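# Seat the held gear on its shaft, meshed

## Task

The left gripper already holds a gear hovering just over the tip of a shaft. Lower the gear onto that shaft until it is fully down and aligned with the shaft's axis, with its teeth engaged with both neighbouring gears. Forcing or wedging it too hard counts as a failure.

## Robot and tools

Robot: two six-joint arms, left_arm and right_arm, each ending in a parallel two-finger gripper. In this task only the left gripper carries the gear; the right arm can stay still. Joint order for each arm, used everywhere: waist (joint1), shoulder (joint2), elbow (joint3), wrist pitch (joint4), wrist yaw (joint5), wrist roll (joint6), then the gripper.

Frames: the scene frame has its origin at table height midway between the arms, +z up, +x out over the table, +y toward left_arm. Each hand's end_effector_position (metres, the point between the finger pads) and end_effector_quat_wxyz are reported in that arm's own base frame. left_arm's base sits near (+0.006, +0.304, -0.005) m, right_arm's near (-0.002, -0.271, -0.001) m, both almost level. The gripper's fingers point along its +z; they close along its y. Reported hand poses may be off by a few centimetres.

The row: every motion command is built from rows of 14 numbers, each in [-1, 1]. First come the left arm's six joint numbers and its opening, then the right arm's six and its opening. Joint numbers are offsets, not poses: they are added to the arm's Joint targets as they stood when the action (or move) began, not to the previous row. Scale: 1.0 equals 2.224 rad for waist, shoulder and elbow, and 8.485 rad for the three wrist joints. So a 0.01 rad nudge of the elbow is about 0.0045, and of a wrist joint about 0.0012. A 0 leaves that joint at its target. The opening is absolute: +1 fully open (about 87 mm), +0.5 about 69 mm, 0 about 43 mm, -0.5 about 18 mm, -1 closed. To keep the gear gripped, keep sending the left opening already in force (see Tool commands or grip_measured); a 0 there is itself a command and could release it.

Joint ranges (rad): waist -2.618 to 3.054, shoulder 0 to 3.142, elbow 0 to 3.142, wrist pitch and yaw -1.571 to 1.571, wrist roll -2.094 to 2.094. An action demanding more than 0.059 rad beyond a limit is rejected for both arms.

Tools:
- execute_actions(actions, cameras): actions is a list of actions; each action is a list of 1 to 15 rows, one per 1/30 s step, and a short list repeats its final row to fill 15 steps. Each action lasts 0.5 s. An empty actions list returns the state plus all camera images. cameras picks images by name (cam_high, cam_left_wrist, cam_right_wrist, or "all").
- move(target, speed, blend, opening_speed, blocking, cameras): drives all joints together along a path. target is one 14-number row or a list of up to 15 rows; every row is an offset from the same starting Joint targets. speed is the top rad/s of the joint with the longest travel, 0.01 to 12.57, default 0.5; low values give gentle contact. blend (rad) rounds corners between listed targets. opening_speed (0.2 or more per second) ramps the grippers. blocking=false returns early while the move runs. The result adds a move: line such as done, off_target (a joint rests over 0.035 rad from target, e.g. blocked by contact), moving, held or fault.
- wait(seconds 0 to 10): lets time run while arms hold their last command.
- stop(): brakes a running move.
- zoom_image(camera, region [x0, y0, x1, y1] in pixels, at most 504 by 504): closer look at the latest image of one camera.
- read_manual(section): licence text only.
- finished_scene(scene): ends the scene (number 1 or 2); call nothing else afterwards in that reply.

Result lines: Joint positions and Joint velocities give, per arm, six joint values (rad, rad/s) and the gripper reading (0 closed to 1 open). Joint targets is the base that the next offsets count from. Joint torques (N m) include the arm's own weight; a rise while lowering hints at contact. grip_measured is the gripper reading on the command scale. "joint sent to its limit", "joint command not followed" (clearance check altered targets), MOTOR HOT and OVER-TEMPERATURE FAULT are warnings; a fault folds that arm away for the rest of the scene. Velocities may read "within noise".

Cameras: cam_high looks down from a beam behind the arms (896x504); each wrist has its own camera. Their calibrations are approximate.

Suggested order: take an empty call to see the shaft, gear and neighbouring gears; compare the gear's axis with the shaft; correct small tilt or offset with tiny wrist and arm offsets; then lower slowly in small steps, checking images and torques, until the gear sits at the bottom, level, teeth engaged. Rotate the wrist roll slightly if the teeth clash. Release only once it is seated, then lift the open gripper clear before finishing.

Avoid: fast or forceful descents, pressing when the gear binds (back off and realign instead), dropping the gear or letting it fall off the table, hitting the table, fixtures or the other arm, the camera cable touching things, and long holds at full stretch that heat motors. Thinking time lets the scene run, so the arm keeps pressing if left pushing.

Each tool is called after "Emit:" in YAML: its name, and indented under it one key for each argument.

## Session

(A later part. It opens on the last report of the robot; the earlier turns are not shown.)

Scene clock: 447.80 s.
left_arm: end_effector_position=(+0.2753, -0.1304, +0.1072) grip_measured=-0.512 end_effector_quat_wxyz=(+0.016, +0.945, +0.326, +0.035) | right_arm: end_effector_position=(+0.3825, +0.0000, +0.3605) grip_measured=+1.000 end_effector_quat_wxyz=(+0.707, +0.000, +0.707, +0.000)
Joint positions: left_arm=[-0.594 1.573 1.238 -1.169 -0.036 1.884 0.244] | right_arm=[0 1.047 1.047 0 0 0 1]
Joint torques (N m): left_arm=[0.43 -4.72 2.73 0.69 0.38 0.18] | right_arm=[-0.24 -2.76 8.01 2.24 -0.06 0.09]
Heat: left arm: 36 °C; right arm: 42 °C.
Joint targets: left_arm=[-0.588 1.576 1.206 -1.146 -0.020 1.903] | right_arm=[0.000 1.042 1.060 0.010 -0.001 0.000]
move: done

Emit:
move:
  target: [0,0,0.005,-0.0014,0,-0.0045,-1,0,0,0,0,0,0,1]
  speed: 0.05

Emit:
move:
  target: [-0.006,0,0,0,0,0.001,-1,0,0,0,0,0,0,1]
  speed: 0.03

Emit:
move:
  target: [0.012,0,0,0,0,0.001,-1,0,0,0,0,0,0,1]
  speed: 0.03
  cameras: ["cam_left_wrist","cam_high"]

Emit:
zoom_image:
  camera: "cam_left_wrist"
  region: [420, 30, 700, 310]

Scene clock: 458.53 s.
left_arm: end_effector_position=(+0.2752, -0.1302, +0.1072) grip_measured=-0.512 end_effector_quat_wxyz=(+0.016, +0.944, +0.328, +0.035) | right_arm: end_effector_position=(+0.3825, +0.0000, +0.3605) grip_measured=+1.000 end_effector_quat_wxyz=(+0.707, +0.000, +0.707, +0.000)
Joint positions: left_arm=[-0.594 1.573 1.238 -1.169 -0.036 1.879 0.244] | right_arm=[0 1.047 1.047 0 0 0 1]
Joint torques (N m): left_arm=[0.44 -4.74 3.63 0.58 0.36 -0.17] | right_arm=[-0.24 -2.76 8.02 2.24 -0.06 0.09]
Heat: left arm: 36 °C; right arm: 42 °C.
Joint targets: left_arm=[-0.588 1.576 1.217 -1.158 -0.020 1.865] | right_arm=[0.000 1.042 1.060 0.010 -0.001 0.000]
move: done

Scene clock: 459.23 s.
left_arm: end_effector_position=(+0.2751, -0.1304, +0.1073) grip_measured=-0.512 end_effector_quat_wxyz=(+0.015, +0.944, +0.328, +0.036) | right_arm: end_effector_position=(+0.3825, +0.0000, +0.3605) grip_measured=+1.000 end_effector_quat_wxyz=(+0.707, +0.000, +0.707, +0.000)
Joint positions: left_arm=[-0.596 1.573 1.238 -1.169 -0.039 1.879 0.244] | right_arm=[0 1.047 1.047 0 0 0 1]
Joint torques (N m): left_arm=[-0.68 -4.72 3.52 0.57 0.36 -0.08] | right_arm=[-0.24 -2.76 8.01 2.24 -0.06 0.09]
Heat: left arm: 36 °C; right arm: 42 °C.
Joint targets: left_arm=[-0.601 1.576 1.217 -1.158 -0.020 1.873] | right_arm=[0.000 1.042 1.060 0.010 -0.001 0.000]
move: done

Scene clock: 460.33 s.
left_arm: end_effector_position=(+0.2753, -0.1299, +0.1072) grip_measured=-0.512 end_effector_quat_wxyz=(+0.016, +0.944, +0.329, +0.035) | right_arm: end_effector_position=(+0.3825, +0.0000, +0.3605) grip_measured=+1.000 end_effector_quat_wxyz=(+0.707, +0.000, +0.707, +0.000)
Joint positions: left_arm=[-0.593 1.573 1.238 -1.169 -0.038 1.879 0.244] | right_arm=[0 1.047 1.047 0 0 0 1]
Joint torques (N m): left_arm=[1.55 -4.74 3.51 0.59 0.37 0.02] | right_arm=[-0.24 -2.77 8.01 2.24 -0.07 0.1]
Heat: left arm: 36 °C; right arm: 42 °C.
Joint targets: left_arm=[-0.574 1.576 1.217 -1.158 -0.020 1.882] | right_arm=[0.000 1.042 1.060 0.010 -0.001 0.000]
move: done
camera_calibration:
cam_left_wrist: T_world_to_cam=[[-0.615878, 0.785738, -0.0575327, 0.276394], [0.427935, 0.39495, 0.812949, -0.1344], [0.661488, 0.476057, -0.579486, 0.0833182], [0, 0, 0, 1]] pos_world=[0.172625, -0.203756, 0.173444]
Images, in order (width x height): cam_high 896x504, cam_left_wrist 896x504.

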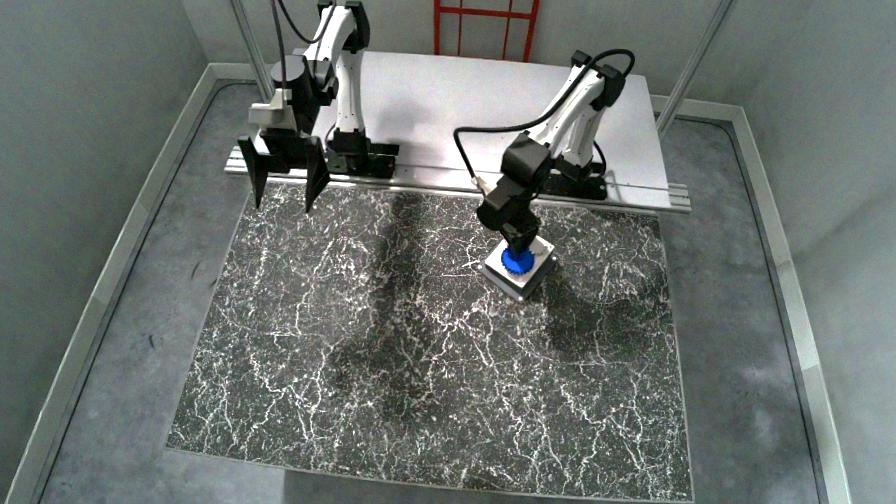

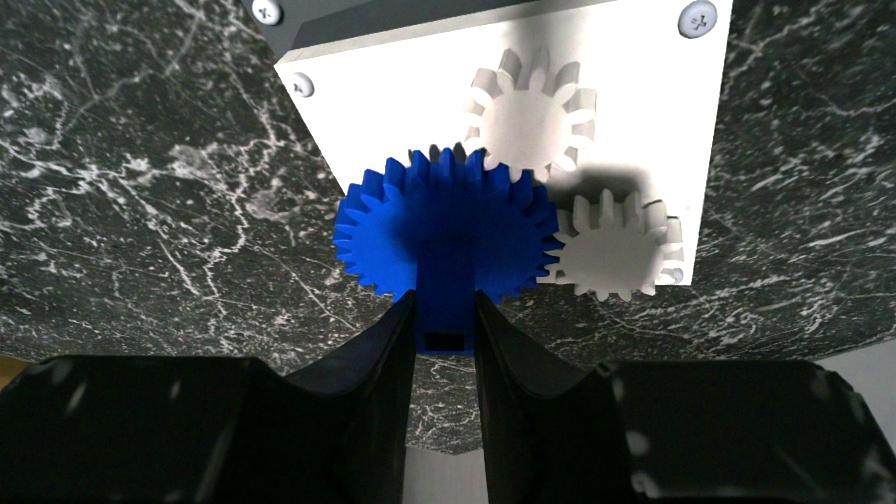

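Scaled by 1.800 from the camera's 896x504 image, which has a finer 1280x720 frame.

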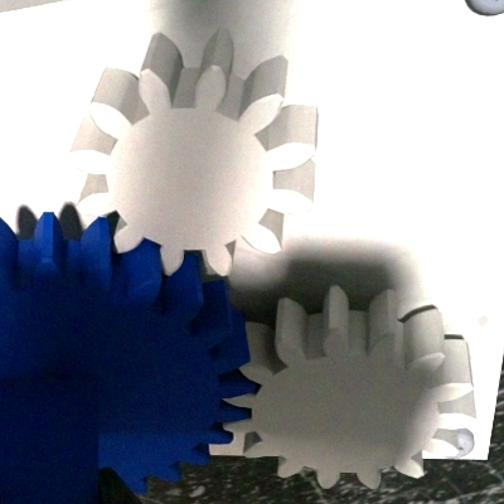

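Emit:
move:
  target: [-0.007,0,0.008,-0.0021,0,0,-1,0,0,0,0,0,0,1]
  speed: 0.05

Emit:
move:
  target: [0,0,0,0,0,0,-0.2,0,0,0,0,0,0,1]
  opening_speed: 0.4
  cameras: ["cam_left_wrist"]

Emit:
zoom_image:
  camera: "cam_left_wrist"
  region: [420, 30, 700, 310]

Scene clock: 469.17 s.
left_arm: end_effector_position=(+0.2754, -0.1300, +0.1074) grip_measured=-0.512 end_effector_quat_wxyz=(+0.016, +0.944, +0.329, +0.035) | right_arm: end_effector_position=(+0.3825, +0.0000, +0.3605) grip_measured=+1.000 end_effector_quat_wxyz=(+0.707, +0.000, +0.707, +0.000)
Joint positions: left_arm=[-0.593 1.573 1.239 -1.169 -0.037 1.879 0.244] | right_arm=[0 1.047 1.047 0 0 0 1]
Joint torques (N m): left_arm=[0.28 -4.71 4.85 0.4 0.39 -0.01] | right_arm=[-0.23 -2.76 8.02 2.24 -0.07 0.09]
Heat: left arm: 35 °C; right arm: 42 °C.
Joint targets: left_arm=[-0.590 1.576 1.235 -1.176 -0.020 1.882] | right_arm=[0.000 1.042 1.060 0.010 -0.001 0.000]
move: done

Scene clock: 471.37 s.
left_arm: end_effector_position=(+0.2748, -0.1315, +0.1071) grip_measured=-0.200 end_effector_quat_wxyz=(+0.019, +0.944, +0.328, +0.032) | right_arm: end_effector_position=(+0.3825, +0.0000, +0.3605) grip_measured=+1.000 end_effector_quat_wxyz=(+0.707, +0.000, +0.707, +0.000)
Joint positions: left_arm=[-0.593 1.573 1.239 -1.168 -0.028 1.879 0.4] | right_arm=[0 1.047 1.047 0 0 0 1]
Joint torques (N m): left_arm=[0.24 -4.64 4.88 0.38 0.27 -0.02] | right_arm=[-0.24 -2.76 8.02 2.24 -0.07 0.09]
Heat: left arm: 35 °C; right arm: 42 °C.
Joint targets: left_arm=[-0.590 1.576 1.235 -1.176 -0.020 1.882] | right_arm=[0.000 1.042 1.060 0.010 -0.001 0.000]
move: done
camera_calibration:
cam_left_wrist: T_world_to_cam=[[-0.615636, 0.785603, -0.0618019, 0.27766], [0.431303, 0.401547, 0.807922, -0.132971], [0.659522, 0.47073, -0.58604, 0.0848748], [0, 0, 0, 1]] pos_world=[0.172311, -0.204689, 0.17433]
Images, in order (width x height): cam_left_wrist 896x504.

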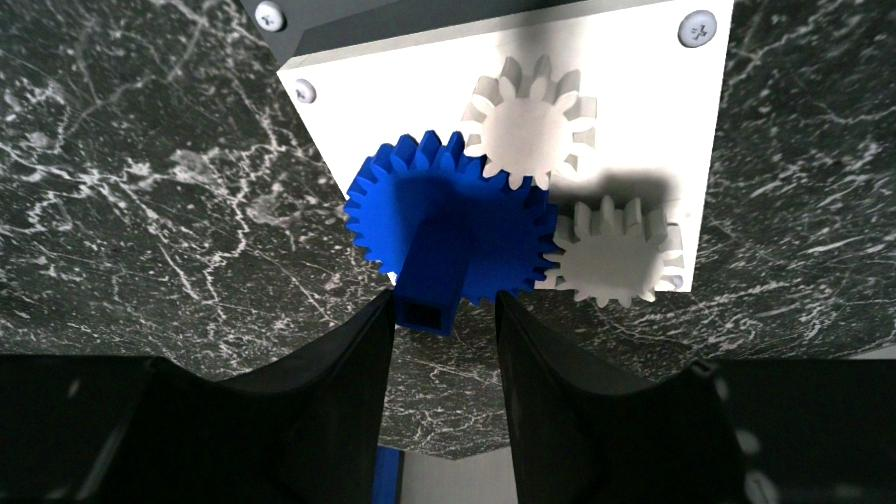

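Scaled by 1.800 from the camera's 896x504 image, which has a finer 1280x720 frame.

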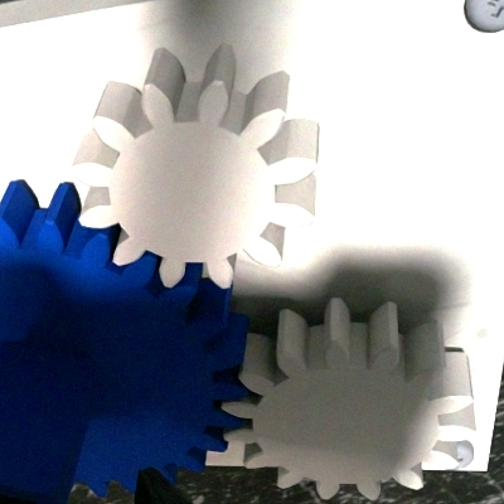

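Emit:
move:
  target:
    - [0,0,0,0,0,0,0.3,0,0,0,0,0,0,1]
    - [0,0,0.08,-0.021,0,0,0.3,0,0,0,0,0,0,1]
  opening_speed: 0.4
  speed: 0.3
  cameras: ["cam_left_wrist","cam_high"]

Emit:
zoom_image:
  camera: "cam_left_wrist"
  region: [300, 30, 700, 310]

Emit:
zoom_image:
  camera: "cam_high"
  region: [475, 222, 565, 307]

Scene clock: 489.60 s.
left_arm: end_effector_position=(+0.2732, -0.1304, +0.1457) grip_measured=+0.300 end_effector_quat_wxyz=(+0.015, +0.944, +0.328, +0.029) | right_arm: end_effector_position=(+0.3825, +0.0000, +0.3605) grip_measured=+1.000 end_effector_quat_wxyz=(+0.707, +0.000, +0.707, +0.000)
Joint positions: left_arm=[-0.593 1.573 1.393 -1.333 -0.028 1.879 0.65] | right_arm=[0 1.047 1.047 0 0 0 1]
Joint torques (N m): left_arm=[0.2 -4.77 6.79 0.24 0.26 0] | right_arm=[-0.24 -2.77 8.01 2.24 -0.07 0.09]
Heat: left arm: 35 °C; right arm: 42 °C.
Joint targets: left_arm=[-0.590 1.576 1.413 -1.354 -0.020 1.882] | right_arm=[0.000 1.042 1.060 0.010 -0.001 0.000]
move: done
camera_calibration:
cam_left_wrist: T_world_to_cam=[[-0.61614, 0.785921, -0.0519568, 0.276922], [0.438219, 0.396869, 0.806511, -0.166243], [0.654474, 0.474155, -0.588932, 0.11031], [0, 0, 0, 1]] pos_world=[0.171278, -0.203967, 0.21343]
Images, in order (width x height): cam_high 896x504, cam_left_wrist 896x504.

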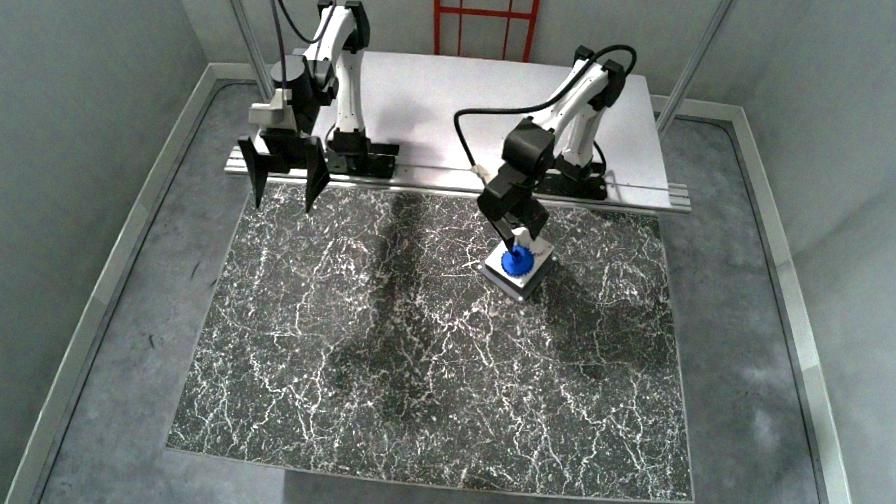

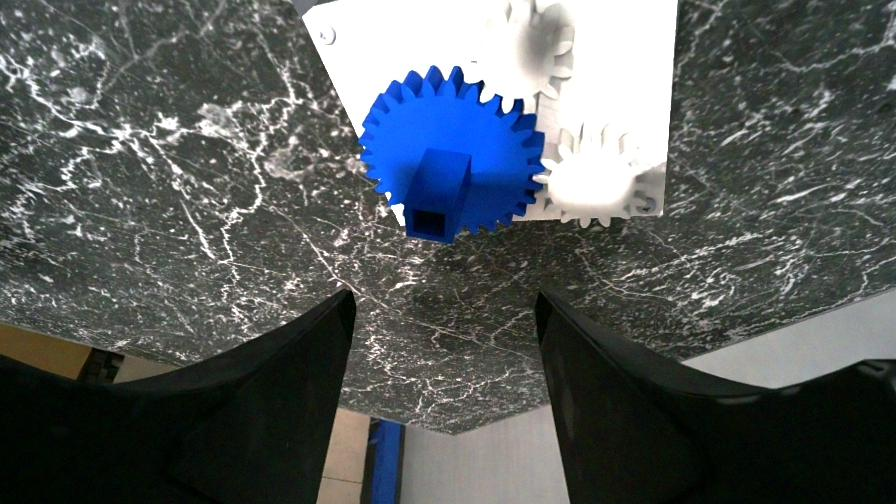

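Scaled by 1.260 from the camera's 896x504 image, which has a finer 1280x720 frame.

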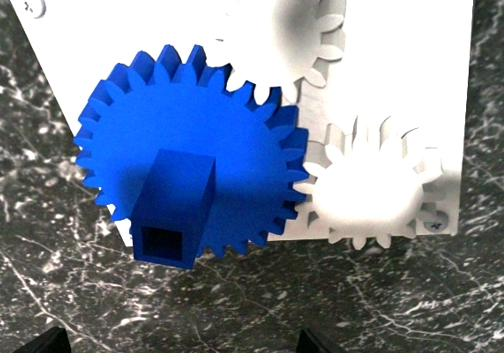

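Scaled by 5.600 from the camera's 896x504 image, which has a finer 1280x720 frame.

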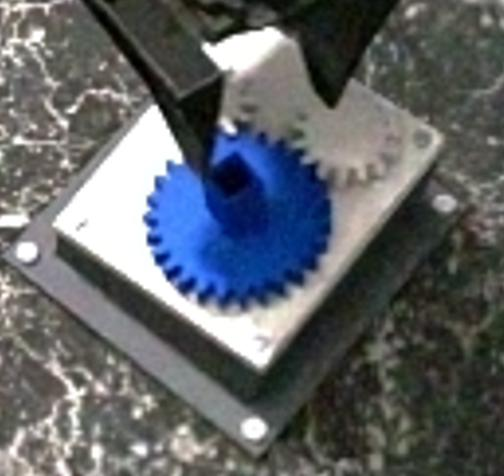

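Emit:
finished_scene:
  scene: 1

The scene is finished: the task was done.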